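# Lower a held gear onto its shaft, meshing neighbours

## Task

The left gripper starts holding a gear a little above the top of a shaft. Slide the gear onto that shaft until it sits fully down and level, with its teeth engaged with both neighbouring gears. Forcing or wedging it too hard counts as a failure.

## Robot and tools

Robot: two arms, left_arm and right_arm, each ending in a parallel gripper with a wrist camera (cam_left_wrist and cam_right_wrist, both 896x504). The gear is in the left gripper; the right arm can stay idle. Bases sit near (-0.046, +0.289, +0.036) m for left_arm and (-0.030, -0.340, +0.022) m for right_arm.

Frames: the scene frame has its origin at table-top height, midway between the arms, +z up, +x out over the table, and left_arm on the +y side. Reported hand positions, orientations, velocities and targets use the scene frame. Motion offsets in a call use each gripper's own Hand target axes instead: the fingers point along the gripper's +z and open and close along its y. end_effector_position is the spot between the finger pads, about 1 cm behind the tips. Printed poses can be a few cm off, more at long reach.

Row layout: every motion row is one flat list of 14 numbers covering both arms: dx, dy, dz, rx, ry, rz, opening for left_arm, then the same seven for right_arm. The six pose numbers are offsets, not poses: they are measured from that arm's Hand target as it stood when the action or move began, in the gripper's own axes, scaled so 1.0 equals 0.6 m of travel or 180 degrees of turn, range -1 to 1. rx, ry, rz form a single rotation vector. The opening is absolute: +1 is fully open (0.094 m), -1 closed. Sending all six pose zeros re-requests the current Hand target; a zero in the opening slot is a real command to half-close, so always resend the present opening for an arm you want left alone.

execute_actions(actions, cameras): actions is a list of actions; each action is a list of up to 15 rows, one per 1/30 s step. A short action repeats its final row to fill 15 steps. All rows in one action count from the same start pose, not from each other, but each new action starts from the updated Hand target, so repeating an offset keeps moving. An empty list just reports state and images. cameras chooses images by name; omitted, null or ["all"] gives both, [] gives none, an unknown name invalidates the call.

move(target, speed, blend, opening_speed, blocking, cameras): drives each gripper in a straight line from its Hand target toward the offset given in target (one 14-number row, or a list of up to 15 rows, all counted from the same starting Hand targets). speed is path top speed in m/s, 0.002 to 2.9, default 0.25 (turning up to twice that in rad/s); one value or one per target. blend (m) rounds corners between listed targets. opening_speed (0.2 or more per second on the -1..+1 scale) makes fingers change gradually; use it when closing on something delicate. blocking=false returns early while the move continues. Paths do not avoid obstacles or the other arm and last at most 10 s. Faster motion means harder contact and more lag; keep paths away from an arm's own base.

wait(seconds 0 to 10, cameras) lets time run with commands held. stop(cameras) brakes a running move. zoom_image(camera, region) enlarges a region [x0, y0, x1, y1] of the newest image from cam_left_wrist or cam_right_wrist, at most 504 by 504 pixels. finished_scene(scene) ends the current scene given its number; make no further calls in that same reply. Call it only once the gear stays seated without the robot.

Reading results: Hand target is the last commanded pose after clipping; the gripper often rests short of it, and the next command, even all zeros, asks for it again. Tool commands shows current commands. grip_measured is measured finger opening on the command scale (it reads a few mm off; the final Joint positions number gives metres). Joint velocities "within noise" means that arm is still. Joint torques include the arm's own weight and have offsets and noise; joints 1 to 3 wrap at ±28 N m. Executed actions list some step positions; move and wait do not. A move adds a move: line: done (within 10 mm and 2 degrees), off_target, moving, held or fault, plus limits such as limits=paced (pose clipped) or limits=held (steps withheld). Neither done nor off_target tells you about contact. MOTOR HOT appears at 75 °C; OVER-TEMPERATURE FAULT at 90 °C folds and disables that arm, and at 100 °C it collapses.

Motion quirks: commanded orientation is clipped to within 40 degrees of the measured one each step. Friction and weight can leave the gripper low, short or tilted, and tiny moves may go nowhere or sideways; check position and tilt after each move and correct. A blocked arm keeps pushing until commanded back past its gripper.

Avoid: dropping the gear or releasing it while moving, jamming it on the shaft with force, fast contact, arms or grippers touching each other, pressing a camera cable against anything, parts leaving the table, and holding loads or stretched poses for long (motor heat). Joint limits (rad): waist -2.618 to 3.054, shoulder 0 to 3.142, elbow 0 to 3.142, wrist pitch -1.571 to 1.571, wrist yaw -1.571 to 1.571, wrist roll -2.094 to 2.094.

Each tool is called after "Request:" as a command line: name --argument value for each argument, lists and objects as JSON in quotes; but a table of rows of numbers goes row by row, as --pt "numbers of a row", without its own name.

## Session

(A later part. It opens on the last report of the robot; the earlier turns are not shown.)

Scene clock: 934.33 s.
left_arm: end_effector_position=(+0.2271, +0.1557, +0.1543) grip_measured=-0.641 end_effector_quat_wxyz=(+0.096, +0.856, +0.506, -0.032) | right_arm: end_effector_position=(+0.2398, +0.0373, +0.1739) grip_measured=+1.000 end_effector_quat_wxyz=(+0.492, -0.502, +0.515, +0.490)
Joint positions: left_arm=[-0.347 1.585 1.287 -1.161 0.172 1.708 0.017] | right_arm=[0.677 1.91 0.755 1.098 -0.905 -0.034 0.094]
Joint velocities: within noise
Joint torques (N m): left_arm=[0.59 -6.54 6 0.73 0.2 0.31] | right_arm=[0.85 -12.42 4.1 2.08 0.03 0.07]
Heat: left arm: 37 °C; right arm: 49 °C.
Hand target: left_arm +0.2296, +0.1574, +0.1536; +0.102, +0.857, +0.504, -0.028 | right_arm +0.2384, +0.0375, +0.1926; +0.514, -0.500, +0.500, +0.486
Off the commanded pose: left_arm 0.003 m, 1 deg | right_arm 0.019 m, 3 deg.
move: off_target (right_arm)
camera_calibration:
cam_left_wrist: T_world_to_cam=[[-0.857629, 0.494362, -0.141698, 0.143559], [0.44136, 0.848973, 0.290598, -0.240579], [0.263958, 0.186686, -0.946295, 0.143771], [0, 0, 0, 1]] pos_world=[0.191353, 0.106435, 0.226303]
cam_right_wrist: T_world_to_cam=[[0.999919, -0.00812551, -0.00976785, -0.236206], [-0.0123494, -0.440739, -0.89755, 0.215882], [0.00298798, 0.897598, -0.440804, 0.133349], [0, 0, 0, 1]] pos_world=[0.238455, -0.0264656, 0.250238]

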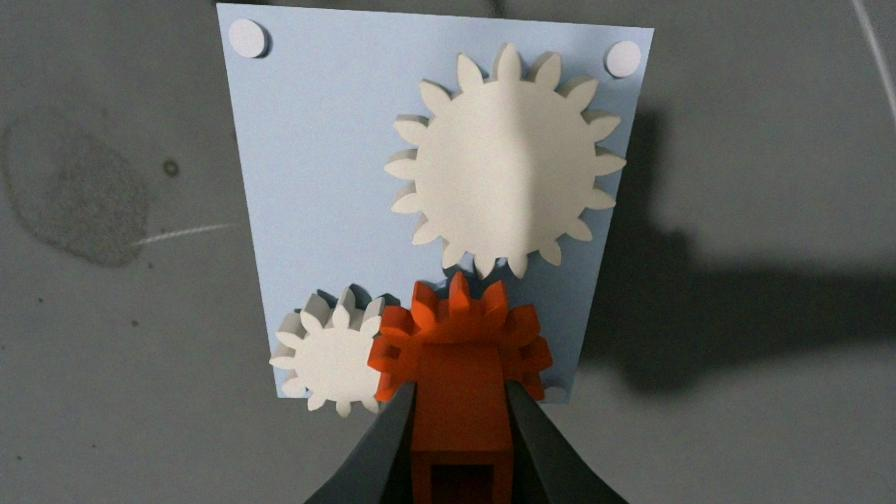

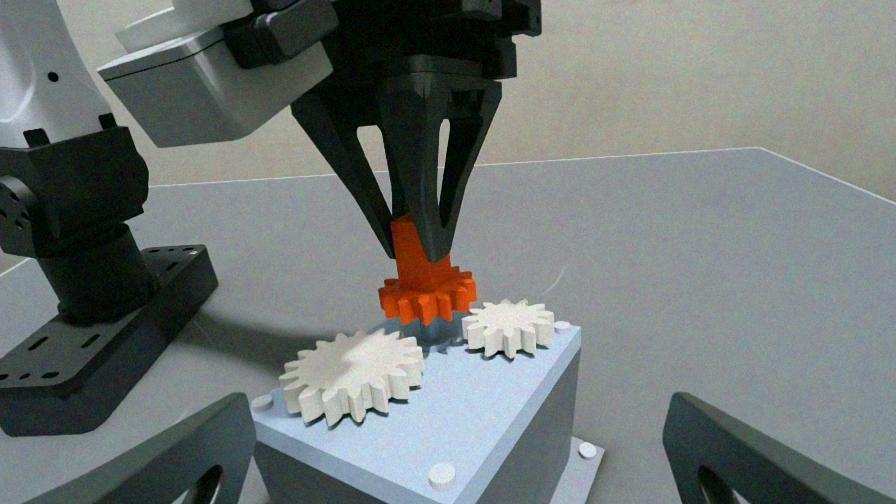

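Request:
move --target '[0.0012,0.0006,0.0065,0,0,0,-1,0,0,0,0,0,0,1]' --speed 0.03

Request:
zoom_image --camera "cam_right_wrist" --region '[360, 240, 500, 370]'

Scene clock: 943.87 s.
left_arm: end_effector_position=(+0.2264, +0.1559, +0.1511) grip_measured=-0.641 end_effector_quat_wxyz=(+0.096, +0.857, +0.506, -0.033) | right_arm: end_effector_position=(+0.2398, +0.0373, +0.1739) grip_measured=+1.000 end_effector_quat_wxyz=(+0.492, -0.502, +0.515, +0.490)
Joint positions: left_arm=[-0.347 1.585 1.274 -1.151 0.173 1.708 0.017] | right_arm=[0.677 1.91 0.755 1.098 -0.905 -0.034 0.094]
Joint velocities: within noise
Joint torques (N m): left_arm=[0.5 -6.23 6.15 0.73 0.2 0.27] | right_arm=[0.75 -12.37 3.97 2.08 0.07 0.06]
Heat: left arm: 38 °C; right arm: 49 °C.
Hand target: left_arm +0.2304, +0.1570, +0.1497; +0.102, +0.857, +0.504, -0.028 | right_arm +0.2384, +0.0375, +0.1925; +0.514, -0.500, +0.500, +0.486
Off the commanded pose: left_arm 0.004 m, 1 deg | right_arm 0.019 m, 3 deg.
move: off_target (right_arm)
camera_calibration:
cam_left_wrist: T_world_to_cam=[[-0.857526, 0.49512, -0.139665, 0.141987], [0.442757, 0.848554, 0.289694, -0.239488], [0.261947, 0.186583, -0.946874, 0.141405], [0, 0, 0, 1]] pos_world=[0.190752, 0.106534, 0.223102]
cam_right_wrist: T_world_to_cam=[[0.999919, -0.00812551, -0.00976785, -0.236206], [-0.0123494, -0.440739, -0.89755, 0.215882], [0.00298798, 0.897598, -0.440804, 0.133349], [0, 0, 0, 1]] pos_world=[0.238455, -0.0264656, 0.250238]

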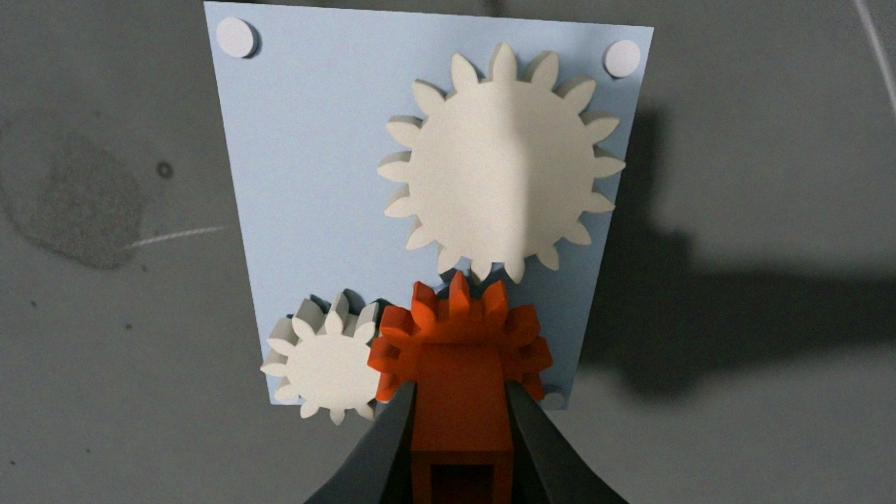

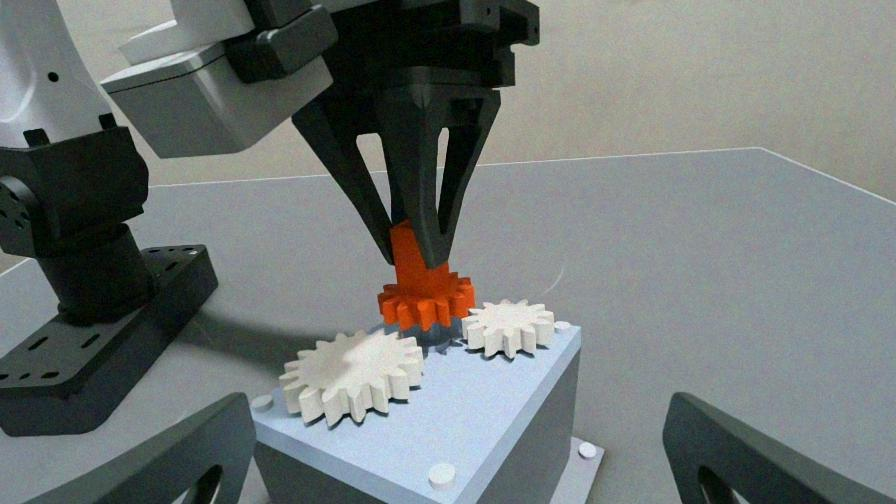

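Scaled by 3.600 from the camera's 896x504 image, which has a finer 1280x720 frame.

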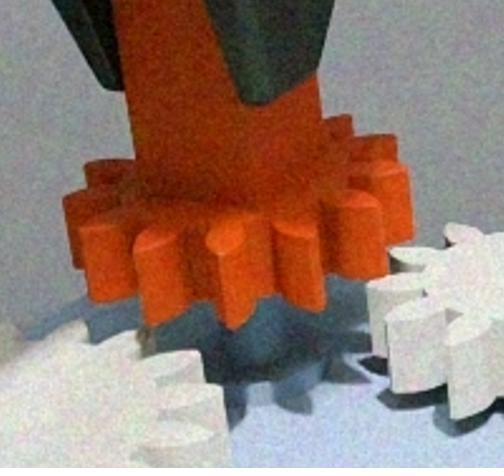

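Request:
move --target '[0.001,0.0003,0.0065,0,0,0,-1,0,0,0,0,0,0,1]' --speed 0.03

Request:
zoom_image --camera "cam_right_wrist" --region '[360, 240, 500, 370]'

Scene clock: 953.00 s.
left_arm: end_effector_position=(+0.2267, +0.1553, +0.1483) grip_measured=-0.641 end_effector_quat_wxyz=(+0.098, +0.857, +0.506, -0.034) | right_arm: end_effector_position=(+0.2398, +0.0373, +0.1739) grip_measured=+1.000 end_effector_quat_wxyz=(+0.492, -0.502, +0.515, +0.490)
Joint positions: left_arm=[-0.347 1.585 1.262 -1.137 0.175 1.708 0.017] | right_arm=[0.677 1.91 0.755 1.098 -0.905 -0.034 0.094]
Joint velocities: within noise
Joint torques (N m): left_arm=[0.51 -5.79 6.12 0.79 0.19 0.26] | right_arm=[0.79 -12.37 4.04 2.08 0.07 0.07]
Heat: left arm: 37 °C; right arm: 50 °C.
Hand target: left_arm +0.2311, +0.1566, +0.1458; +0.102, +0.857, +0.504, -0.029 | right_arm +0.2384, +0.0375, +0.1925; +0.513, -0.500, +0.500, +0.486
Off the commanded pose: left_arm 0.005 m, 1 deg | right_arm 0.019 m, 3 deg.
move: off_target (right_arm)
camera_calibration:
cam_left_wrist: T_world_to_cam=[[-0.857103, 0.49488, -0.143067, 0.142554], [0.442453, 0.849437, 0.287562, -0.23809], [0.263835, 0.18317, -0.947016, 0.139009], [0, 0, 0, 1]] pos_world=[0.190852, 0.106233, 0.220504]
cam_right_wrist: T_world_to_cam=[[0.999919, -0.00812551, -0.00976785, -0.236206], [-0.0123494, -0.440739, -0.89755, 0.215882], [0.00298798, 0.897598, -0.440804, 0.133349], [0, 0, 0, 1]] pos_world=[0.238455, -0.0264656, 0.250238]

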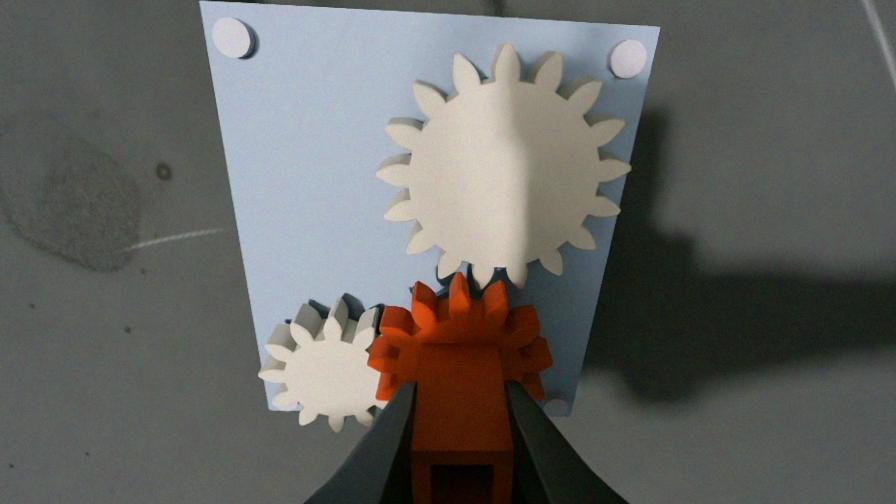

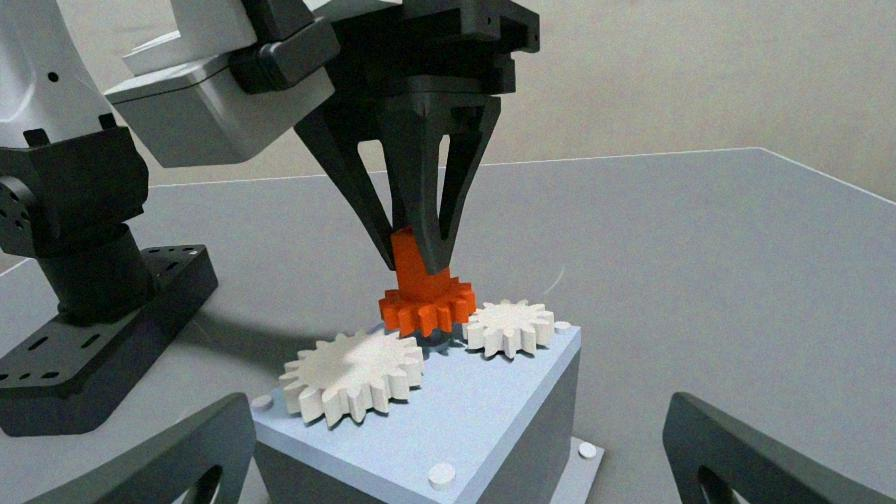

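Scaled by 3.600 from the camera's 896x504 image, which has a finer 1280x720 frame.

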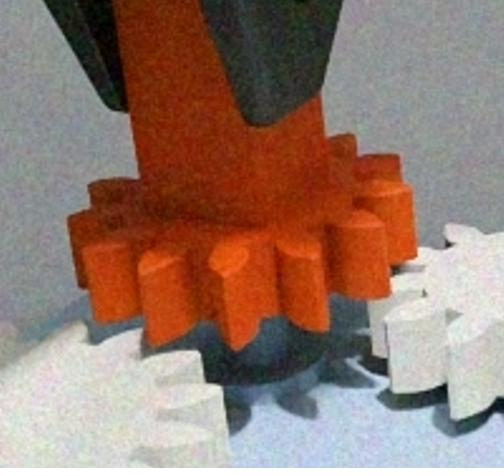

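Request:
move --target '[0.0005,0.0003,0.005,0,0,0,-1,0,0,0,0,0,0,1]' --speed 0.03

Request:
zoom_image --camera "cam_right_wrist" --region '[360, 240, 500, 370]'

Request:
zoom_image --camera "cam_left_wrist" --region '[340, 240, 580, 420]'

Scene clock: 968.43 s.
left_arm: end_effector_position=(+0.2268, +0.1550, +0.1464) grip_measured=-0.641 end_effector_quat_wxyz=(+0.099, +0.856, +0.505, -0.034) | right_arm: end_effector_position=(+0.2398, +0.0373, +0.1740) grip_measured=+1.000 end_effector_quat_wxyz=(+0.492, -0.502, +0.515, +0.490)
Joint positions: left_arm=[-0.347 1.585 1.254 -1.127 0.177 1.708 0.017] | right_arm=[0.677 1.91 0.755 1.098 -0.905 -0.034 0.094]
Joint velocities: within noise
Joint torques (N m): left_arm=[0.49 -5.57 6.06 0.83 0.17 0.27] | right_arm=[0.77 -12.37 4.08 2.08 0.07 0.07]
Heat: left arm: 37 °C; right arm: 50 °C.
Hand target: left_arm +0.2315, +0.1562, +0.1428; +0.102, +0.857, +0.504, -0.029 | right_arm +0.2384, +0.0375, +0.1926; +0.514, -0.500, +0.500, +0.486
Off the commanded pose: left_arm 0.006 m, 1 deg | right_arm 0.019 m, 3 deg.
move: off_target (right_arm)
camera_calibration:
cam_left_wrist: T_world_to_cam=[[-0.856881, 0.494754, -0.144823, 0.142837], [0.442343, 0.849917, 0.28631, -0.237203], [0.264741, 0.181272, -0.947129, 0.137368], [0, 0, 0, 1]] pos_world=[0.190953, 0.106033, 0.218705]
cam_right_wrist: T_world_to_cam=[[0.999921, -0.0081238, -0.00954628, -0.236162], [-0.012149, -0.440537, -0.897652, 0.215864], [0.00308686, 0.897698, -0.440601, 0.133278], [0, 0, 0, 1]] pos_world=[0.238355, -0.0264657, 0.250238]

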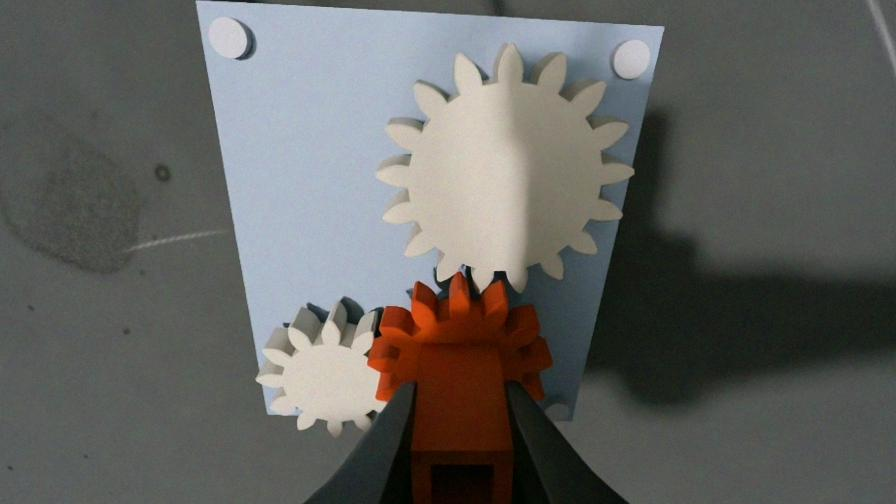

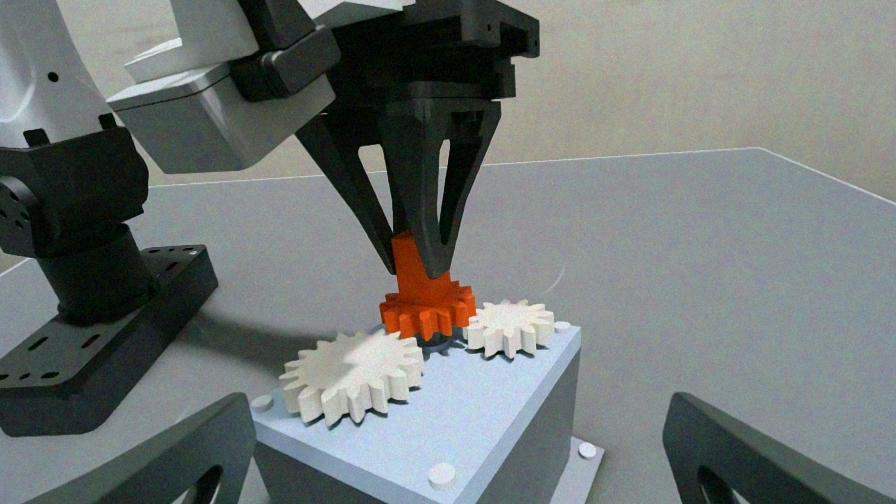

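Scaled by 3.600 from the camera's 896x504 image, which has a finer 1280x720 frame.

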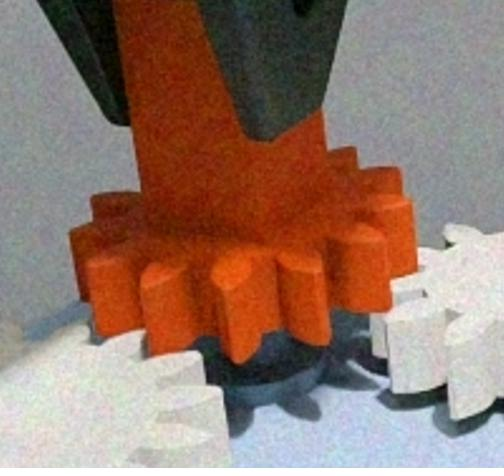

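Scaled by 2.100 from the camera's 896x504 image, which has a finer 1280x720 frame.

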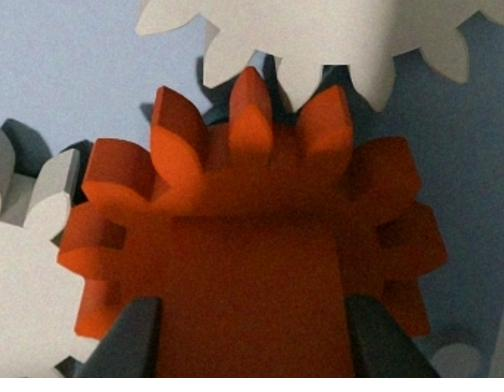

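Request:
move --target '[0.0,0.0,0.006,0,0,0,-1,0,0,0,0,0,0,1]' --speed 0.03

Request:
zoom_image --camera "cam_right_wrist" --region '[360, 240, 500, 370]'

Request:
zoom_image --camera "cam_left_wrist" --region '[340, 240, 580, 420]'

Scene clock: 980.40 s.
left_arm: end_effector_position=(+0.2267, +0.1549, +0.1460) grip_measured=-0.641 end_effector_quat_wxyz=(+0.099, +0.856, +0.505, -0.034) | right_arm: end_effector_position=(+0.2398, +0.0373, +0.1740) grip_measured=+1.000 end_effector_quat_wxyz=(+0.492, -0.502, +0.515, +0.490)
Joint positions: left_arm=[-0.347 1.585 1.253 -1.126 0.177 1.708 0.017] | right_arm=[0.677 1.91 0.755 1.098 -0.905 -0.034 0.094]
Joint velocities: within noise
Joint torques (N m): left_arm=[0.28 -5.39 5.19 0.94 0.15 0.25] | right_arm=[0.8 -12.38 4.05 2.07 0.07 0.1]
Heat: left arm: 37 °C; right arm: 50 °C.
Hand target: left_arm +0.2317, +0.1555, +0.1393; +0.102, +0.857, +0.504, -0.029 | right_arm +0.2384, +0.0375, +0.1925; +0.514, -0.500, +0.500, +0.486
Off the commanded pose: left_arm 0.008 m, 1 deg | right_arm 0.019 m, 3 deg.
move: off_target (right_arm)
camera_calibration:
cam_left_wrist: T_world_to_cam=[[-0.856864, 0.494754, -0.144922, 0.142712], [0.442434, 0.850002, 0.285916, -0.236984], [0.264642, 0.180873, -0.947233, 0.1371], [0, 0, 0, 1]] pos_world=[0.190853, 0.106032, 0.218305]
cam_right_wrist: T_world_to_cam=[[0.999921, -0.0081238, -0.00954628, -0.236162], [-0.012149, -0.440537, -0.897652, 0.215864], [0.00308686, 0.897698, -0.440601, 0.133278], [0, 0, 0, 1]] pos_world=[0.238355, -0.0264657, 0.250238]

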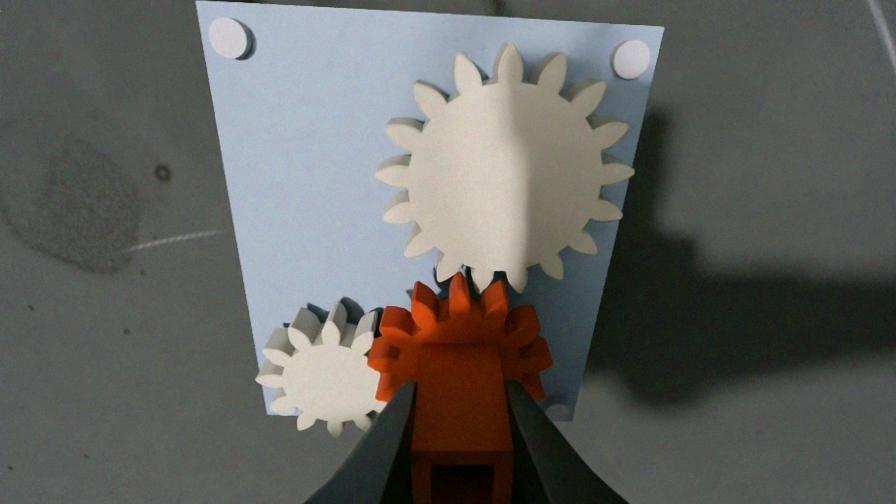

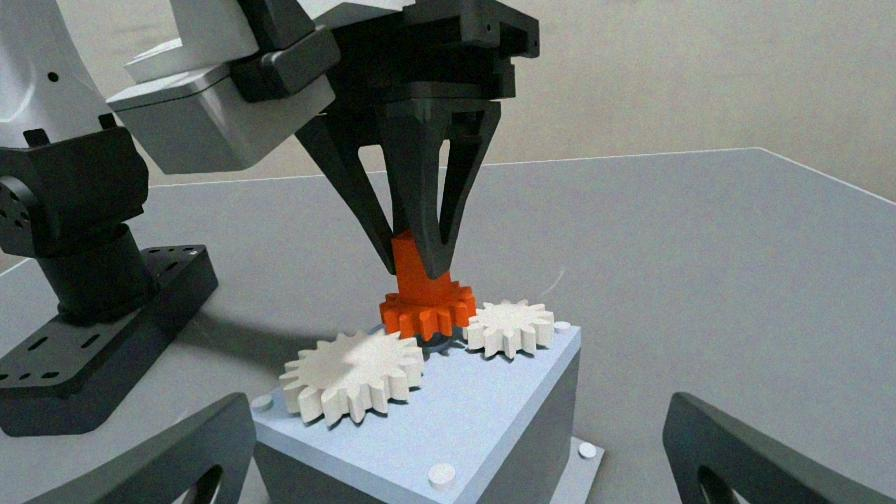

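Scaled by 3.600 from the camera's 896x504 image, which has a finer 1280x720 frame.

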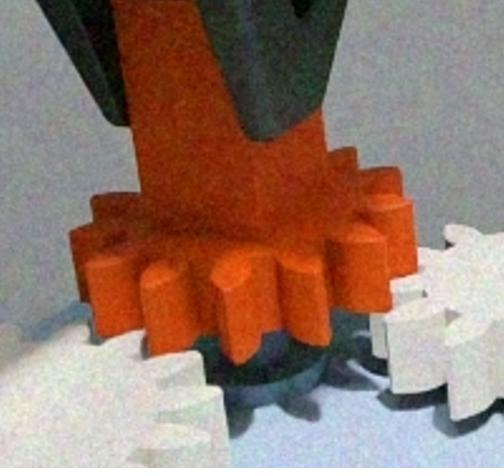

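Scaled by 2.100 from the camera's 896x504 image, which has a finer 1280x720 frame.

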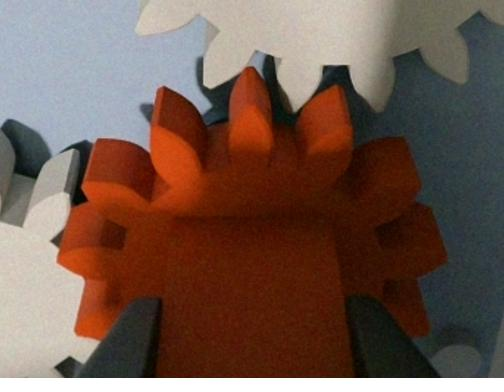

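Request:
move --target '[0.0,0.0,0.0,0,0,0.03,-1,0,0,0,0,0,0,1]' --speed 0.05

Request:
zoom_image --camera "cam_left_wrist" --region '[340, 240, 580, 420]'

Scene clock: 1052.47 s.
left_arm: end_effector_position=(+0.2267, +0.1548, +0.1461) grip_measured=-0.641 end_effector_quat_wxyz=(+0.101, +0.878, +0.468, -0.030) | right_arm: end_effector_position=(+0.2398, +0.0373, +0.1740) grip_measured=+1.000 end_effector_quat_wxyz=(+0.492, -0.502, +0.515, +0.490)
Joint positions: left_arm=[-0.347 1.585 1.253 -1.126 0.178 1.796 0.017] | right_arm=[0.677 1.91 0.755 1.098 -0.905 -0.034 0.094]
Joint velocities: within noise
Joint torques (N m): left_arm=[0.27 -5.3 5.26 0.96 0.13 0.33] | right_arm=[0.77 -12.42 4.12 2.09 0.09 0.09]
Heat: left arm: 37 °C; right arm: 50 °C.
Hand target: left_arm +0.2317, +0.1555, +0.1393; +0.103, +0.880, +0.463, -0.024 | right_arm +0.2384, +0.0375, +0.1925; +0.513, -0.500, +0.500, +0.486
Off the commanded pose: left_arm 0.008 m, 1 deg | right_arm 0.019 m, 3 deg.
move: off_target (right_arm)
camera_calibration:
cam_left_wrist: T_world_to_cam=[[-0.80883, 0.56642, -0.157996, 0.122698], [0.508229, 0.808497, 0.296709, -0.246947], [0.295801, 0.159689, -0.941807, 0.132571], [0, 0, 0, 1]] pos_world=[0.185533, 0.108987, 0.217514]
cam_right_wrist: T_world_to_cam=[[0.999921, -0.0081238, -0.00954628, -0.236162], [-0.012149, -0.440537, -0.897652, 0.215864], [0.00308686, 0.897698, -0.440601, 0.133278], [0, 0, 0, 1]] pos_world=[0.238355, -0.0264657, 0.250238]

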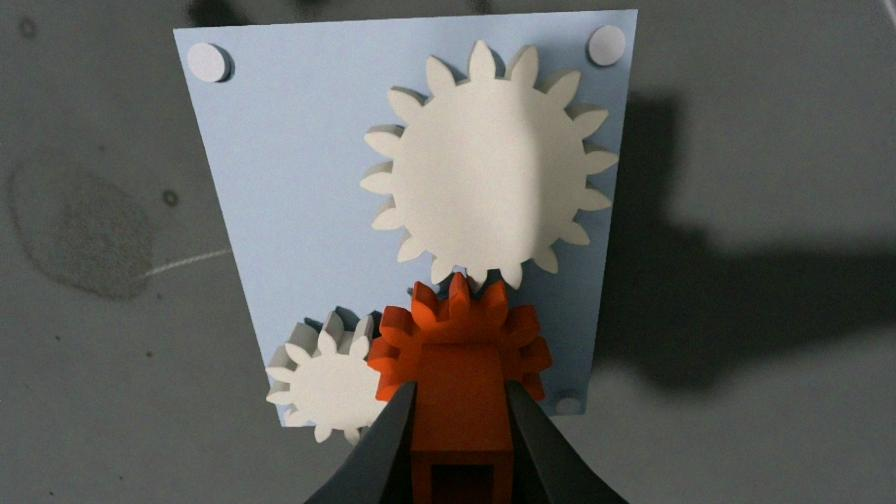

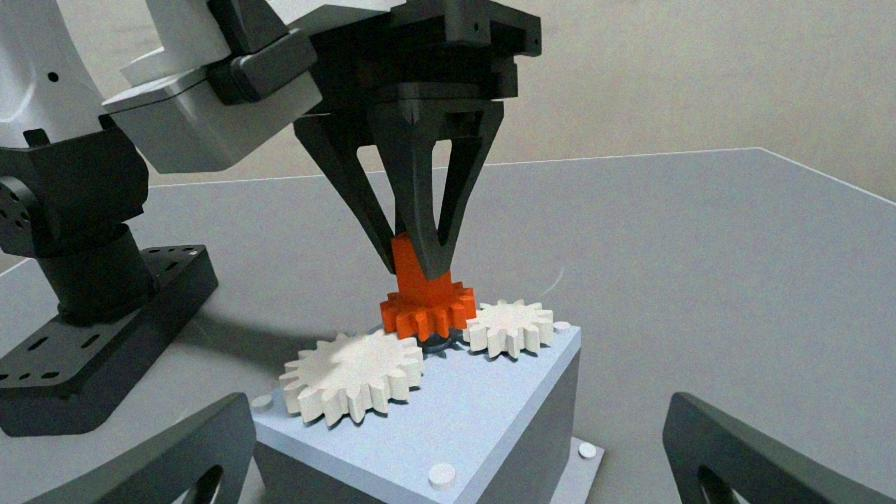

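Scaled by 2.100 from the camera's 896x504 image, which has a finer 1280x720 frame.

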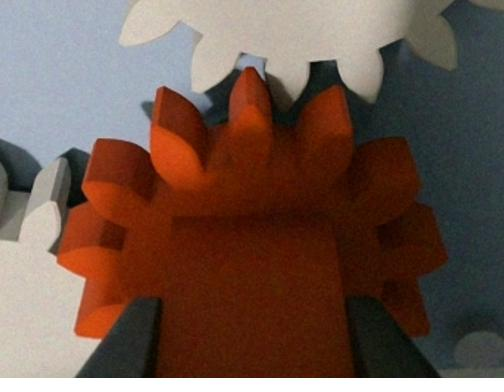

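Request:
move --target '[0.0,0.0,0.0,0,0,0.03,-1,0,0,0,0,0,0,1]' --speed 0.05

Request:
zoom_image --camera "cam_left_wrist" --region '[240, 240, 580, 450]'

Request:
zoom_image --camera "cam_right_wrist" --region '[360, 240, 560, 380]'

Scene clock: 1064.63 s.
left_arm: end_effector_position=(+0.2266, +0.1548, +0.1461) grip_measured=-0.641 end_effector_quat_wxyz=(+0.102, +0.899, +0.426, -0.025) | right_arm: end_effector_position=(+0.2398, +0.0373, +0.1740) grip_measured=+1.000 end_effector_quat_wxyz=(+0.492, -0.502, +0.515, +0.490)
Joint positions: left_arm=[-0.347 1.585 1.253 -1.126 0.178 1.889 0.017] | right_arm=[0.677 1.91 0.755 1.098 -0.905 -0.034 0.094]
Joint velocities: within noise
Joint torques (N m): left_arm=[0.21 -5.33 5.18 0.93 0.12 0.29] | right_arm=[0.83 -12.46 4 2.07 0.06 0.06]
Heat: left arm: 37 °C; right arm: 50 °C.
Hand target: left_arm +0.2318, +0.1555, +0.1393; +0.104, +0.901, +0.421, -0.019 | right_arm +0.2384, +0.0375, +0.1925; +0.513, -0.500, +0.500, +0.486
Off the commanded pose: left_arm 0.009 m, 1 deg | right_arm 0.019 m, 3 deg.
move: off_target (right_arm)
camera_calibration:
cam_left_wrist: T_world_to_cam=[[-0.750869, 0.638178, -0.170073, 0.100113], [0.573976, 0.757937, 0.309973, -0.255944], [0.326722, 0.135131, -0.93541, 0.128457], [0, 0, 0, 1]] pos_world=[0.180107, 0.112741, 0.216522]
cam_right_wrist: T_world_to_cam=[[0.999921, -0.0081238, -0.00954628, -0.236162], [-0.012149, -0.440537, -0.897652, 0.215864], [0.00308686, 0.897698, -0.440601, 0.133278], [0, 0, 0, 1]] pos_world=[0.238355, -0.0264657, 0.250238]

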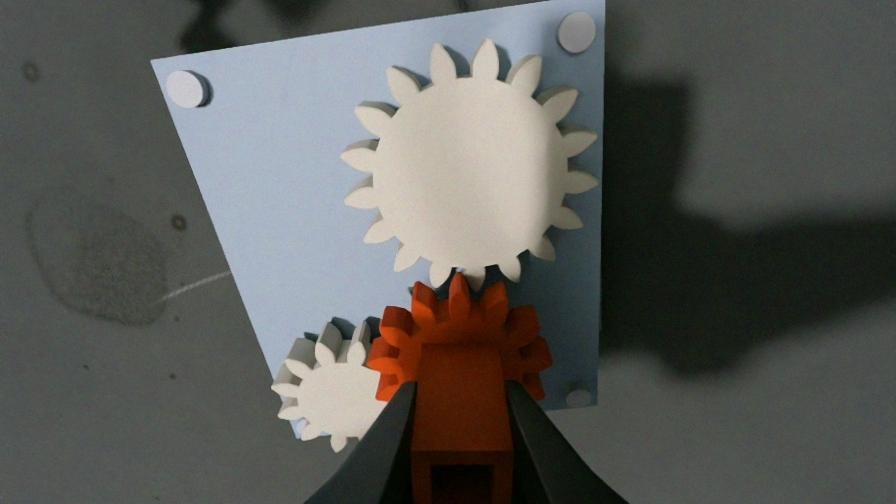

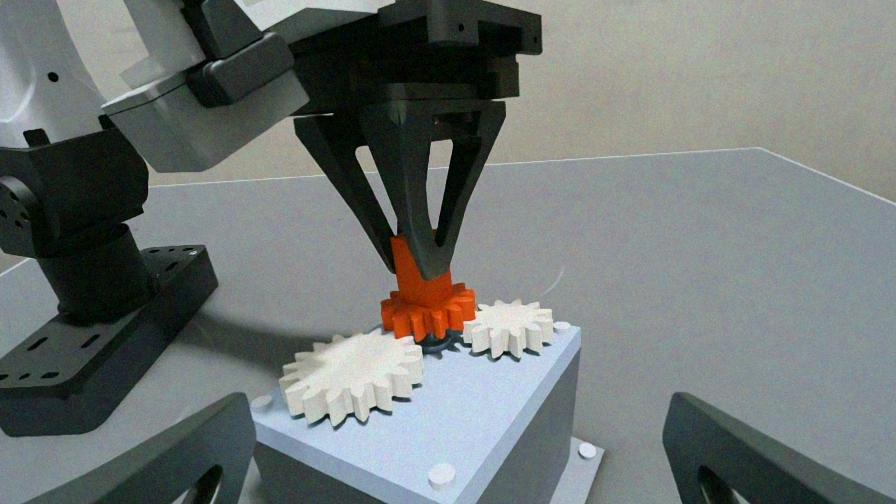

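Scaled by 1.482 from the camera's 896x504 image, which has a finer 1280x720 frame.

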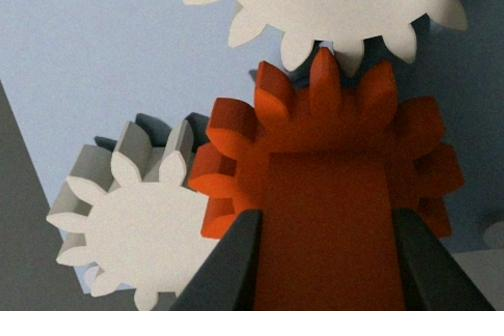

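Scaled by 2.520 from the camera's 896x504 image, which has a finer 1280x720 frame.

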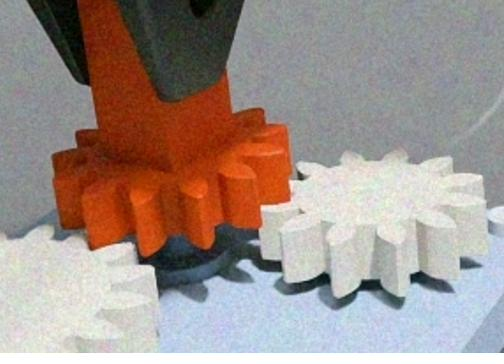

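Request:
zoom_image --camera "cam_left_wrist" --region '[265, 300, 425, 460]'

Request:
zoom_image --camera "cam_right_wrist" --region '[410, 280, 510, 370]'

Scaled by 3.150 from the camera's 896x504 image, which has a finer 1280x720 frame.

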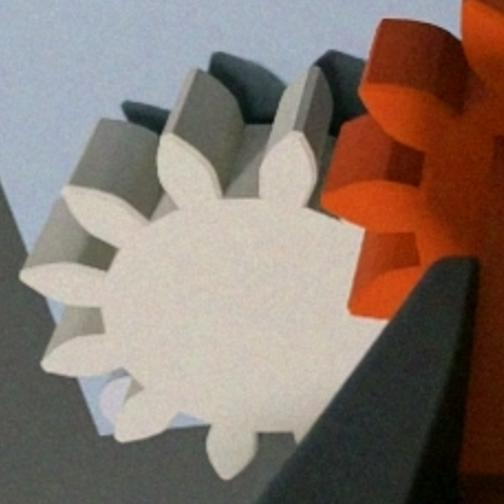

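Scaled by 5.040 from the camera's 896x504 image, which has a finer 1280x720 frame.

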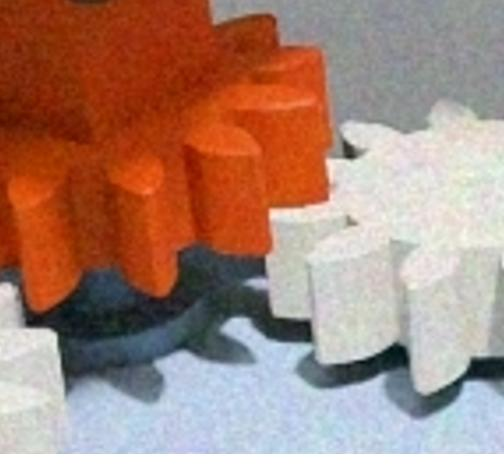

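Request:
move --target '[0.0,0.0,-0.004,0,0,0.053,-1,0,0,0,0,0,0,1]' --speed 0.05

Request:
zoom_image --camera "cam_left_wrist" --region '[265, 280, 425, 460]'

Request:
zoom_image --camera "cam_right_wrist" --region '[370, 270, 510, 370]'

Scene clock: 1124.60 s.
left_arm: end_effector_position=(+0.2260, +0.1551, +0.1460) grip_measured=-0.641 end_effector_quat_wxyz=(+0.103, +0.931, +0.350, -0.018) | right_arm: end_effector_position=(+0.2398, +0.0373, +0.1740) grip_measured=+1.000 end_effector_quat_wxyz=(+0.492, -0.502, +0.515, +0.490)
Joint positions: left_arm=[-0.347 1.585 1.253 -1.129 0.178 2.056 0.017] | right_arm=[0.677 1.91 0.755 1.099 -0.905 -0.034 0.094]
Joint velocities: within noise
Joint torques (N m): left_arm=[0.32 -5.45 5.86 0.85 0.13 0.34] | right_arm=[0.85 -12.37 4.07 2.1 0.06 0.06]
Heat: left arm: 37 °C; right arm: 50 °C.
Hand target: left_arm +0.2316, +0.1560, +0.1417; +0.105, +0.933, +0.345, -0.010 | right_arm +0.2384, +0.0375, +0.1926; +0.514, -0.500, +0.500, +0.486
Off the commanded pose: left_arm 0.007 m, 1 deg | right_arm 0.019 m, 3 deg.
move: off_target (right_arm)
camera_calibration:
cam_left_wrist: T_world_to_cam=[[-0.631626, 0.752475, -0.186627, 0.0572061], [0.679041, 0.653116, 0.335177, -0.266931], [0.374101, 0.0849795, -0.923486, 0.123866], [0, 0, 0, 1]] pos_world=[0.171051, 0.120764, 0.214534]
cam_right_wrist: T_world_to_cam=[[0.999924, -0.00816712, -0.00919055, -0.236252], [-0.011848, -0.440333, -0.897756, 0.215913], [0.00328517, 0.897797, -0.440397, 0.133226], [0, 0, 0, 1]] pos_world=[0.238355, -0.0264657, 0.250338]

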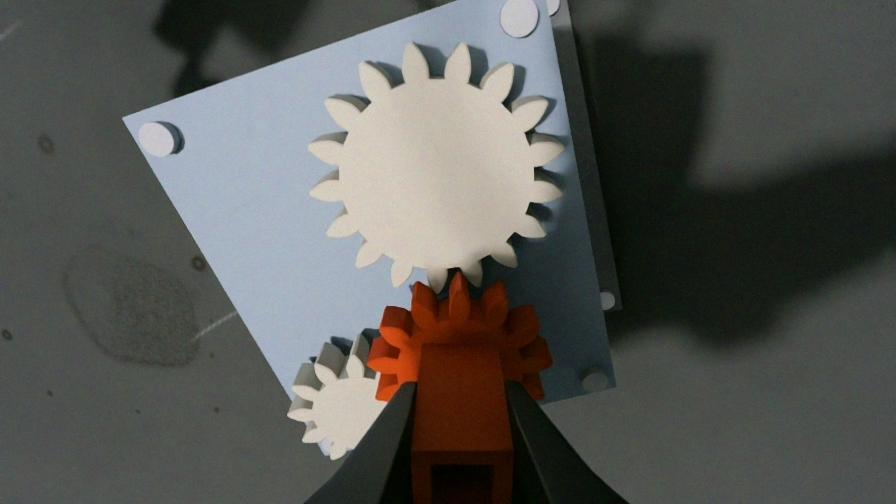

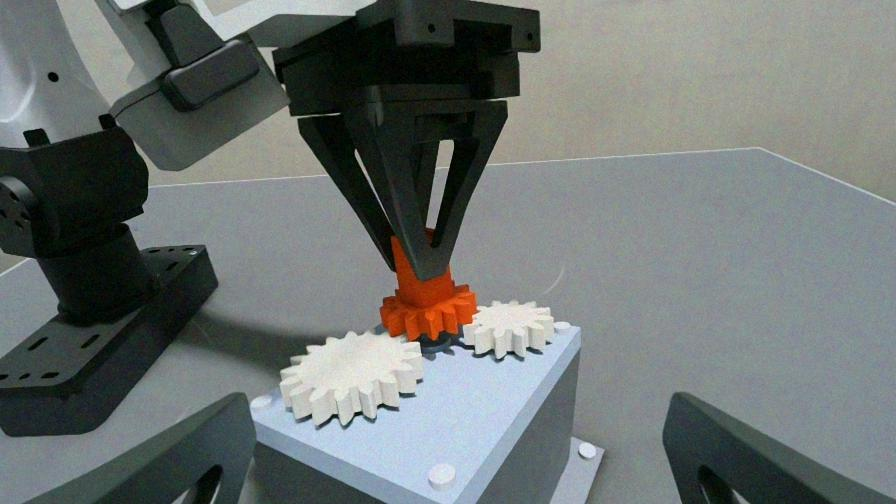

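Scaled by 2.800 from the camera's 896x504 image, which has a finer 1280x720 frame.

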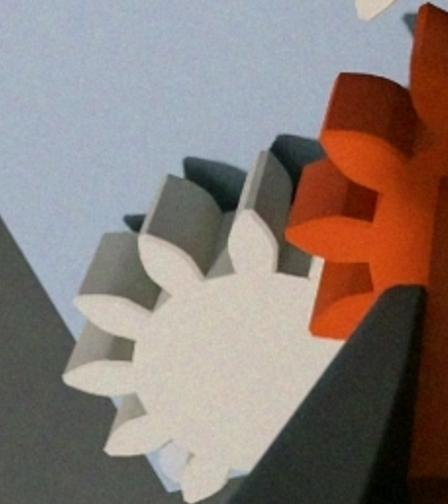

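Scaled by 3.600 from the camera's 896x504 image, which has a finer 1280x720 frame.

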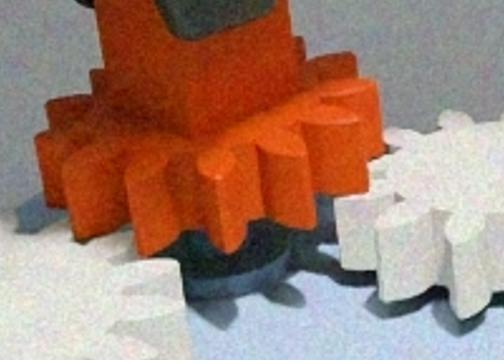

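Request:
move --target '[0.0,0.0,-0.003,0,0,-0.08,-1,0,0,0,0,0,0,1]' --speed 0.05

Request:
zoom_image --camera "cam_left_wrist" --region '[265, 280, 425, 460]'

Request:
zoom_image --camera "cam_right_wrist" --region '[370, 270, 510, 370]'

Scene clock: 1182.60 s.
left_arm: end_effector_position=(+0.2258, +0.1549, +0.1460) grip_measured=-0.641 end_effector_quat_wxyz=(+0.100, +0.886, +0.452, -0.029) | right_arm: end_effector_position=(+0.2398, +0.0373, +0.1740) grip_measured=+1.000 end_effector_quat_wxyz=(+0.492, -0.502, +0.515, +0.490)
Joint positions: left_arm=[-0.347 1.585 1.253 -1.129 0.179 1.832 0.017] | right_arm=[0.677 1.91 0.755 1.099 -0.905 -0.034 0.094]
Joint velocities: within noise
Joint torques (N m): left_arm=[0.5 -5.56 6.35 0.8 0.12 0.08] | right_arm=[0.81 -12.38 4.18 2.08 0.07 0.07]
Heat: left arm: 37 °C; right arm: 51 °C.
Hand target: left_arm +0.2315, +0.1563, +0.1434; +0.103, +0.882, +0.459, -0.023 | right_arm +0.2384, +0.0375, +0.1925; +0.514, -0.500, +0.500, +0.486
Off the commanded pose: left_arm 0.006 m, 1 deg | right_arm 0.019 m, 3 deg.
move: off_target (right_arm)
camera_calibration:
cam_left_wrist: T_world_to_cam=[[-0.787787, 0.5948, -0.160013, 0.113076], [0.535268, 0.789632, 0.299949, -0.250242], [0.304761, 0.150646, -0.94044, 0.131919], [0, 0, 0, 1]] pos_world=[0.182822, 0.110469, 0.217215]
cam_right_wrist: T_world_to_cam=[[0.999924, -0.00816712, -0.00919055, -0.236252], [-0.011848, -0.440333, -0.897756, 0.215913], [0.00328517, 0.897797, -0.440397, 0.133226], [0, 0, 0, 1]] pos_world=[0.238355, -0.0264657, 0.250338]

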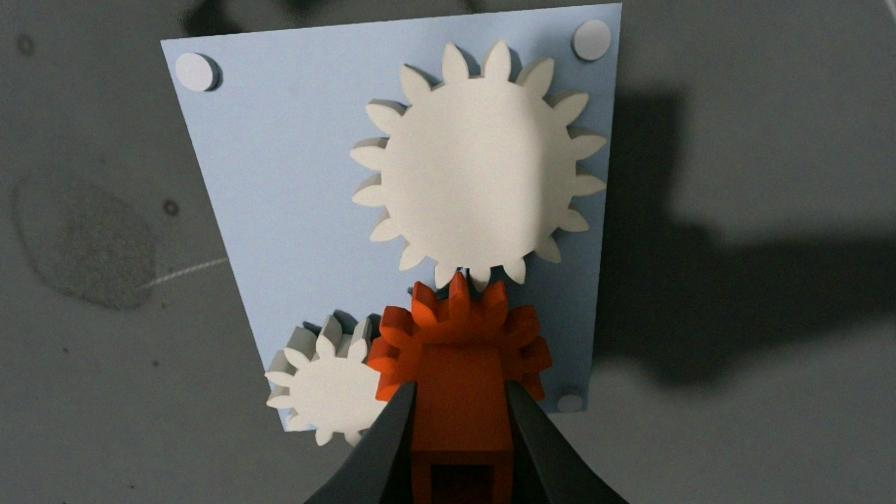

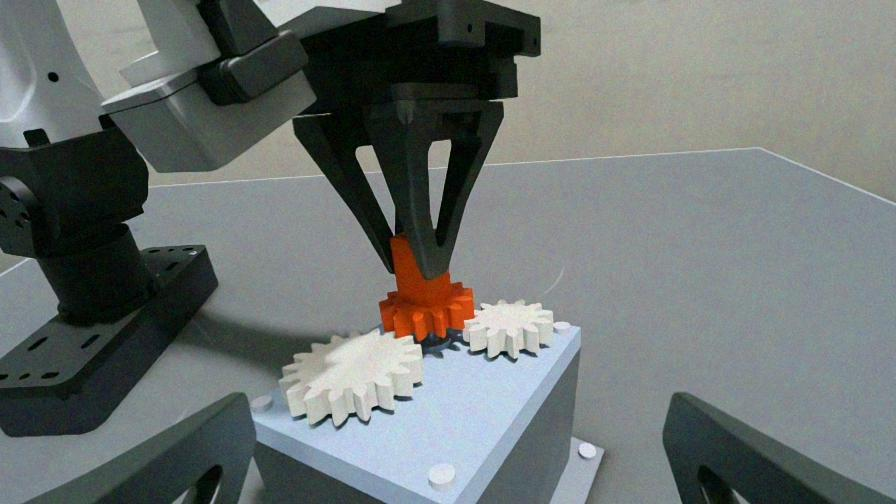

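Scaled by 2.800 from the camera's 896x504 image, which has a finer 1280x720 frame.

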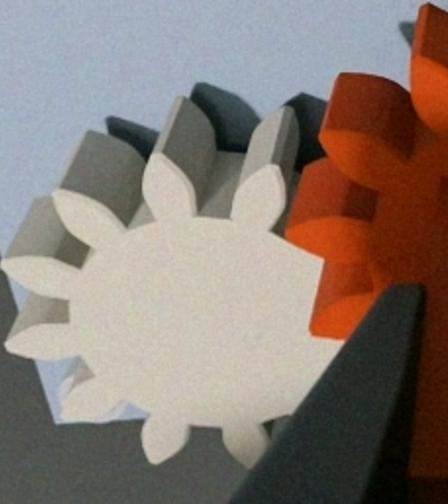

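Scaled by 3.600 from the camera's 896x504 image, which has a finer 1280x720 frame.

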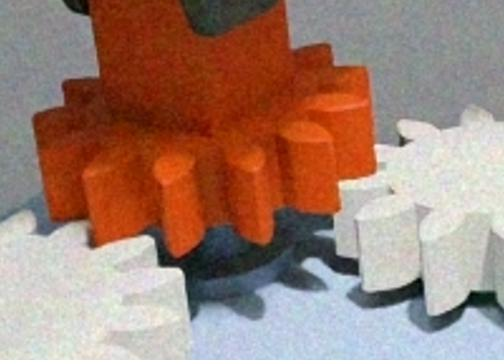

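Request:
move --target '[0.0,0.0,0,0,0,-0.07,-1,0,0,0,0,0,0,1]' --speed 0.05 --cameras '[]'

Scene clock: 1211.37 s.
left_arm: end_effector_position=(+0.2261, +0.1547, +0.1461) grip_measured=-0.641 end_effector_quat_wxyz=(+0.097, +0.832, +0.545, -0.040) | right_arm: end_effector_position=(+0.2398, +0.0373, +0.1740) grip_measured=+1.000 end_effector_quat_wxyz=(+0.492, -0.502, +0.515, +0.490)
Joint positions: left_arm=[-0.347 1.585 1.253 -1.128 0.179 1.614 0.017] | right_arm=[0.677 1.91 0.755 1.099 -0.905 -0.034 0.094]
Joint velocities: within noise
Joint torques (N m): left_arm=[0.43 -5.61 6.38 0.79 0.13 0.06] | right_arm=[0.8 -12.36 4 2.07 0.05 0.04]
Heat: left arm: 38 °C; right arm: 51 °C.
Hand target: left_arm +0.2316, +0.1563, +0.1434; +0.100, +0.826, +0.553, -0.034 | right_arm +0.2384, +0.0375, +0.1925; +0.513, -0.500, +0.500, +0.486
Off the commanded pose: left_arm 0.006 m, 1 deg | right_arm 0.019 m, 3 deg.
move: off_target (right_arm)
No camera images: "cameras" was empty.

Request:
move --target '[0.0,0.0,0.006,0,0,-0.015,-1,0,0,0,0,0,0,1]' --speed 0.05

Request:
zoom_image --camera "cam_left_wrist" --region '[245, 280, 425, 460]'

Request:
zoom_image --camera "cam_right_wrist" --region '[370, 270, 510, 370]'

Scene clock: 1219.77 s.
left_arm: end_effector_position=(+0.2263, +0.1545, +0.1461) grip_measured=-0.641 end_effector_quat_wxyz=(+0.097, +0.818, +0.565, -0.042) | right_arm: end_effector_position=(+0.2398, +0.0373, +0.1740) grip_measured=+1.000 end_effector_quat_wxyz=(+0.492, -0.502, +0.515, +0.490)
Joint positions: left_arm=[-0.347 1.585 1.253 -1.126 0.18 1.565 0.017] | right_arm=[0.677 1.91 0.755 1.099 -0.905 -0.034 0.094]
Joint velocities: within noise
Joint torques (N m): left_arm=[0.31 -5.29 5.33 0.95 0.12 0.1] | right_arm=[0.77 -12.45 4.08 2.07 0.07 0.04]
Heat: left arm: 38 °C; right arm: 51 °C.
Hand target: left_arm +0.2317, +0.1556, +0.1399; +0.099, +0.813, +0.572, -0.037 | right_arm +0.2384, +0.0375, +0.1925; +0.513, -0.500, +0.500, +0.486
Off the commanded pose: left_arm 0.008 m, 1 deg | right_arm 0.019 m, 3 deg.
move: off_target (right_arm)
camera_calibration:
cam_left_wrist: T_world_to_cam=[[-0.921588, 0.368912, -0.120748, 0.173146], [0.327907, 0.906359, 0.26644, -0.216467], [0.207734, 0.205954, -0.956258, 0.147666], [0, 0, 0, 1]] pos_world=[0.199875, 0.101909, 0.219789]
cam_right_wrist: T_world_to_cam=[[0.999924, -0.00816712, -0.00919055, -0.236252], [-0.011848, -0.440333, -0.897756, 0.215913], [0.00328517, 0.897797, -0.440397, 0.133226], [0, 0, 0, 1]] pos_world=[0.238355, -0.0264657, 0.250338]

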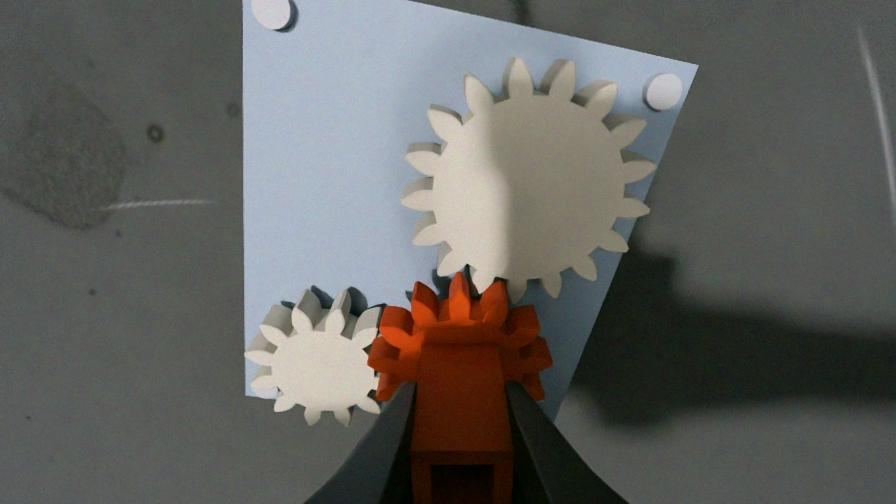

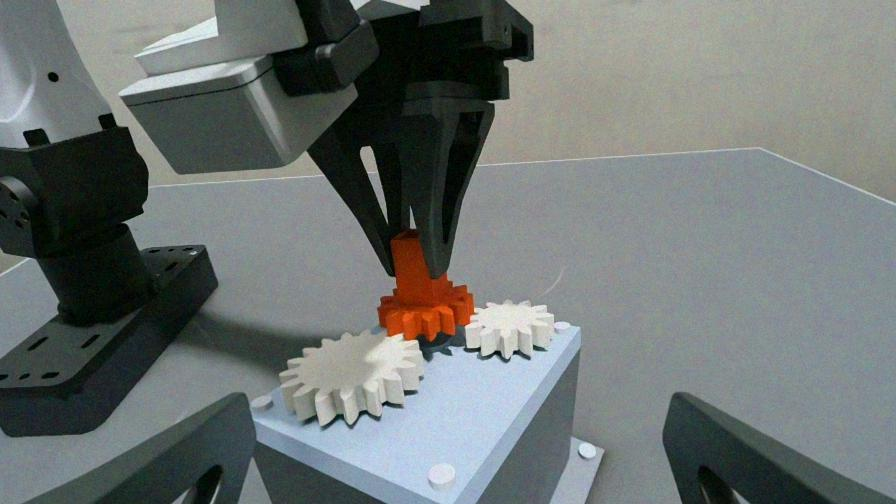

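Scaled by 2.800 from the camera's 896x504 image, which has a finer 1280x720 frame.

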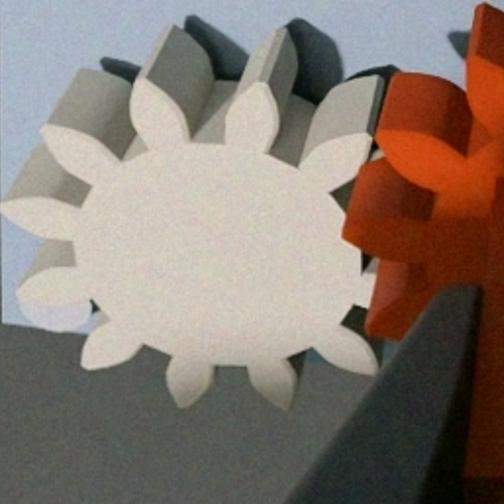

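Scaled by 3.600 from the camera's 896x504 image, which has a finer 1280x720 frame.

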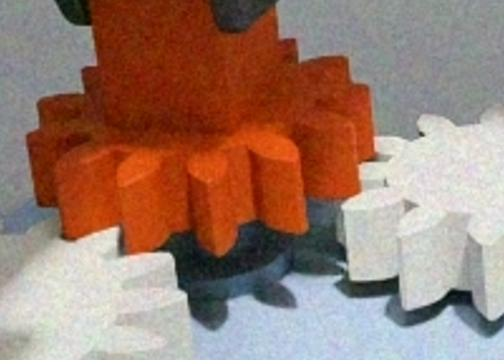

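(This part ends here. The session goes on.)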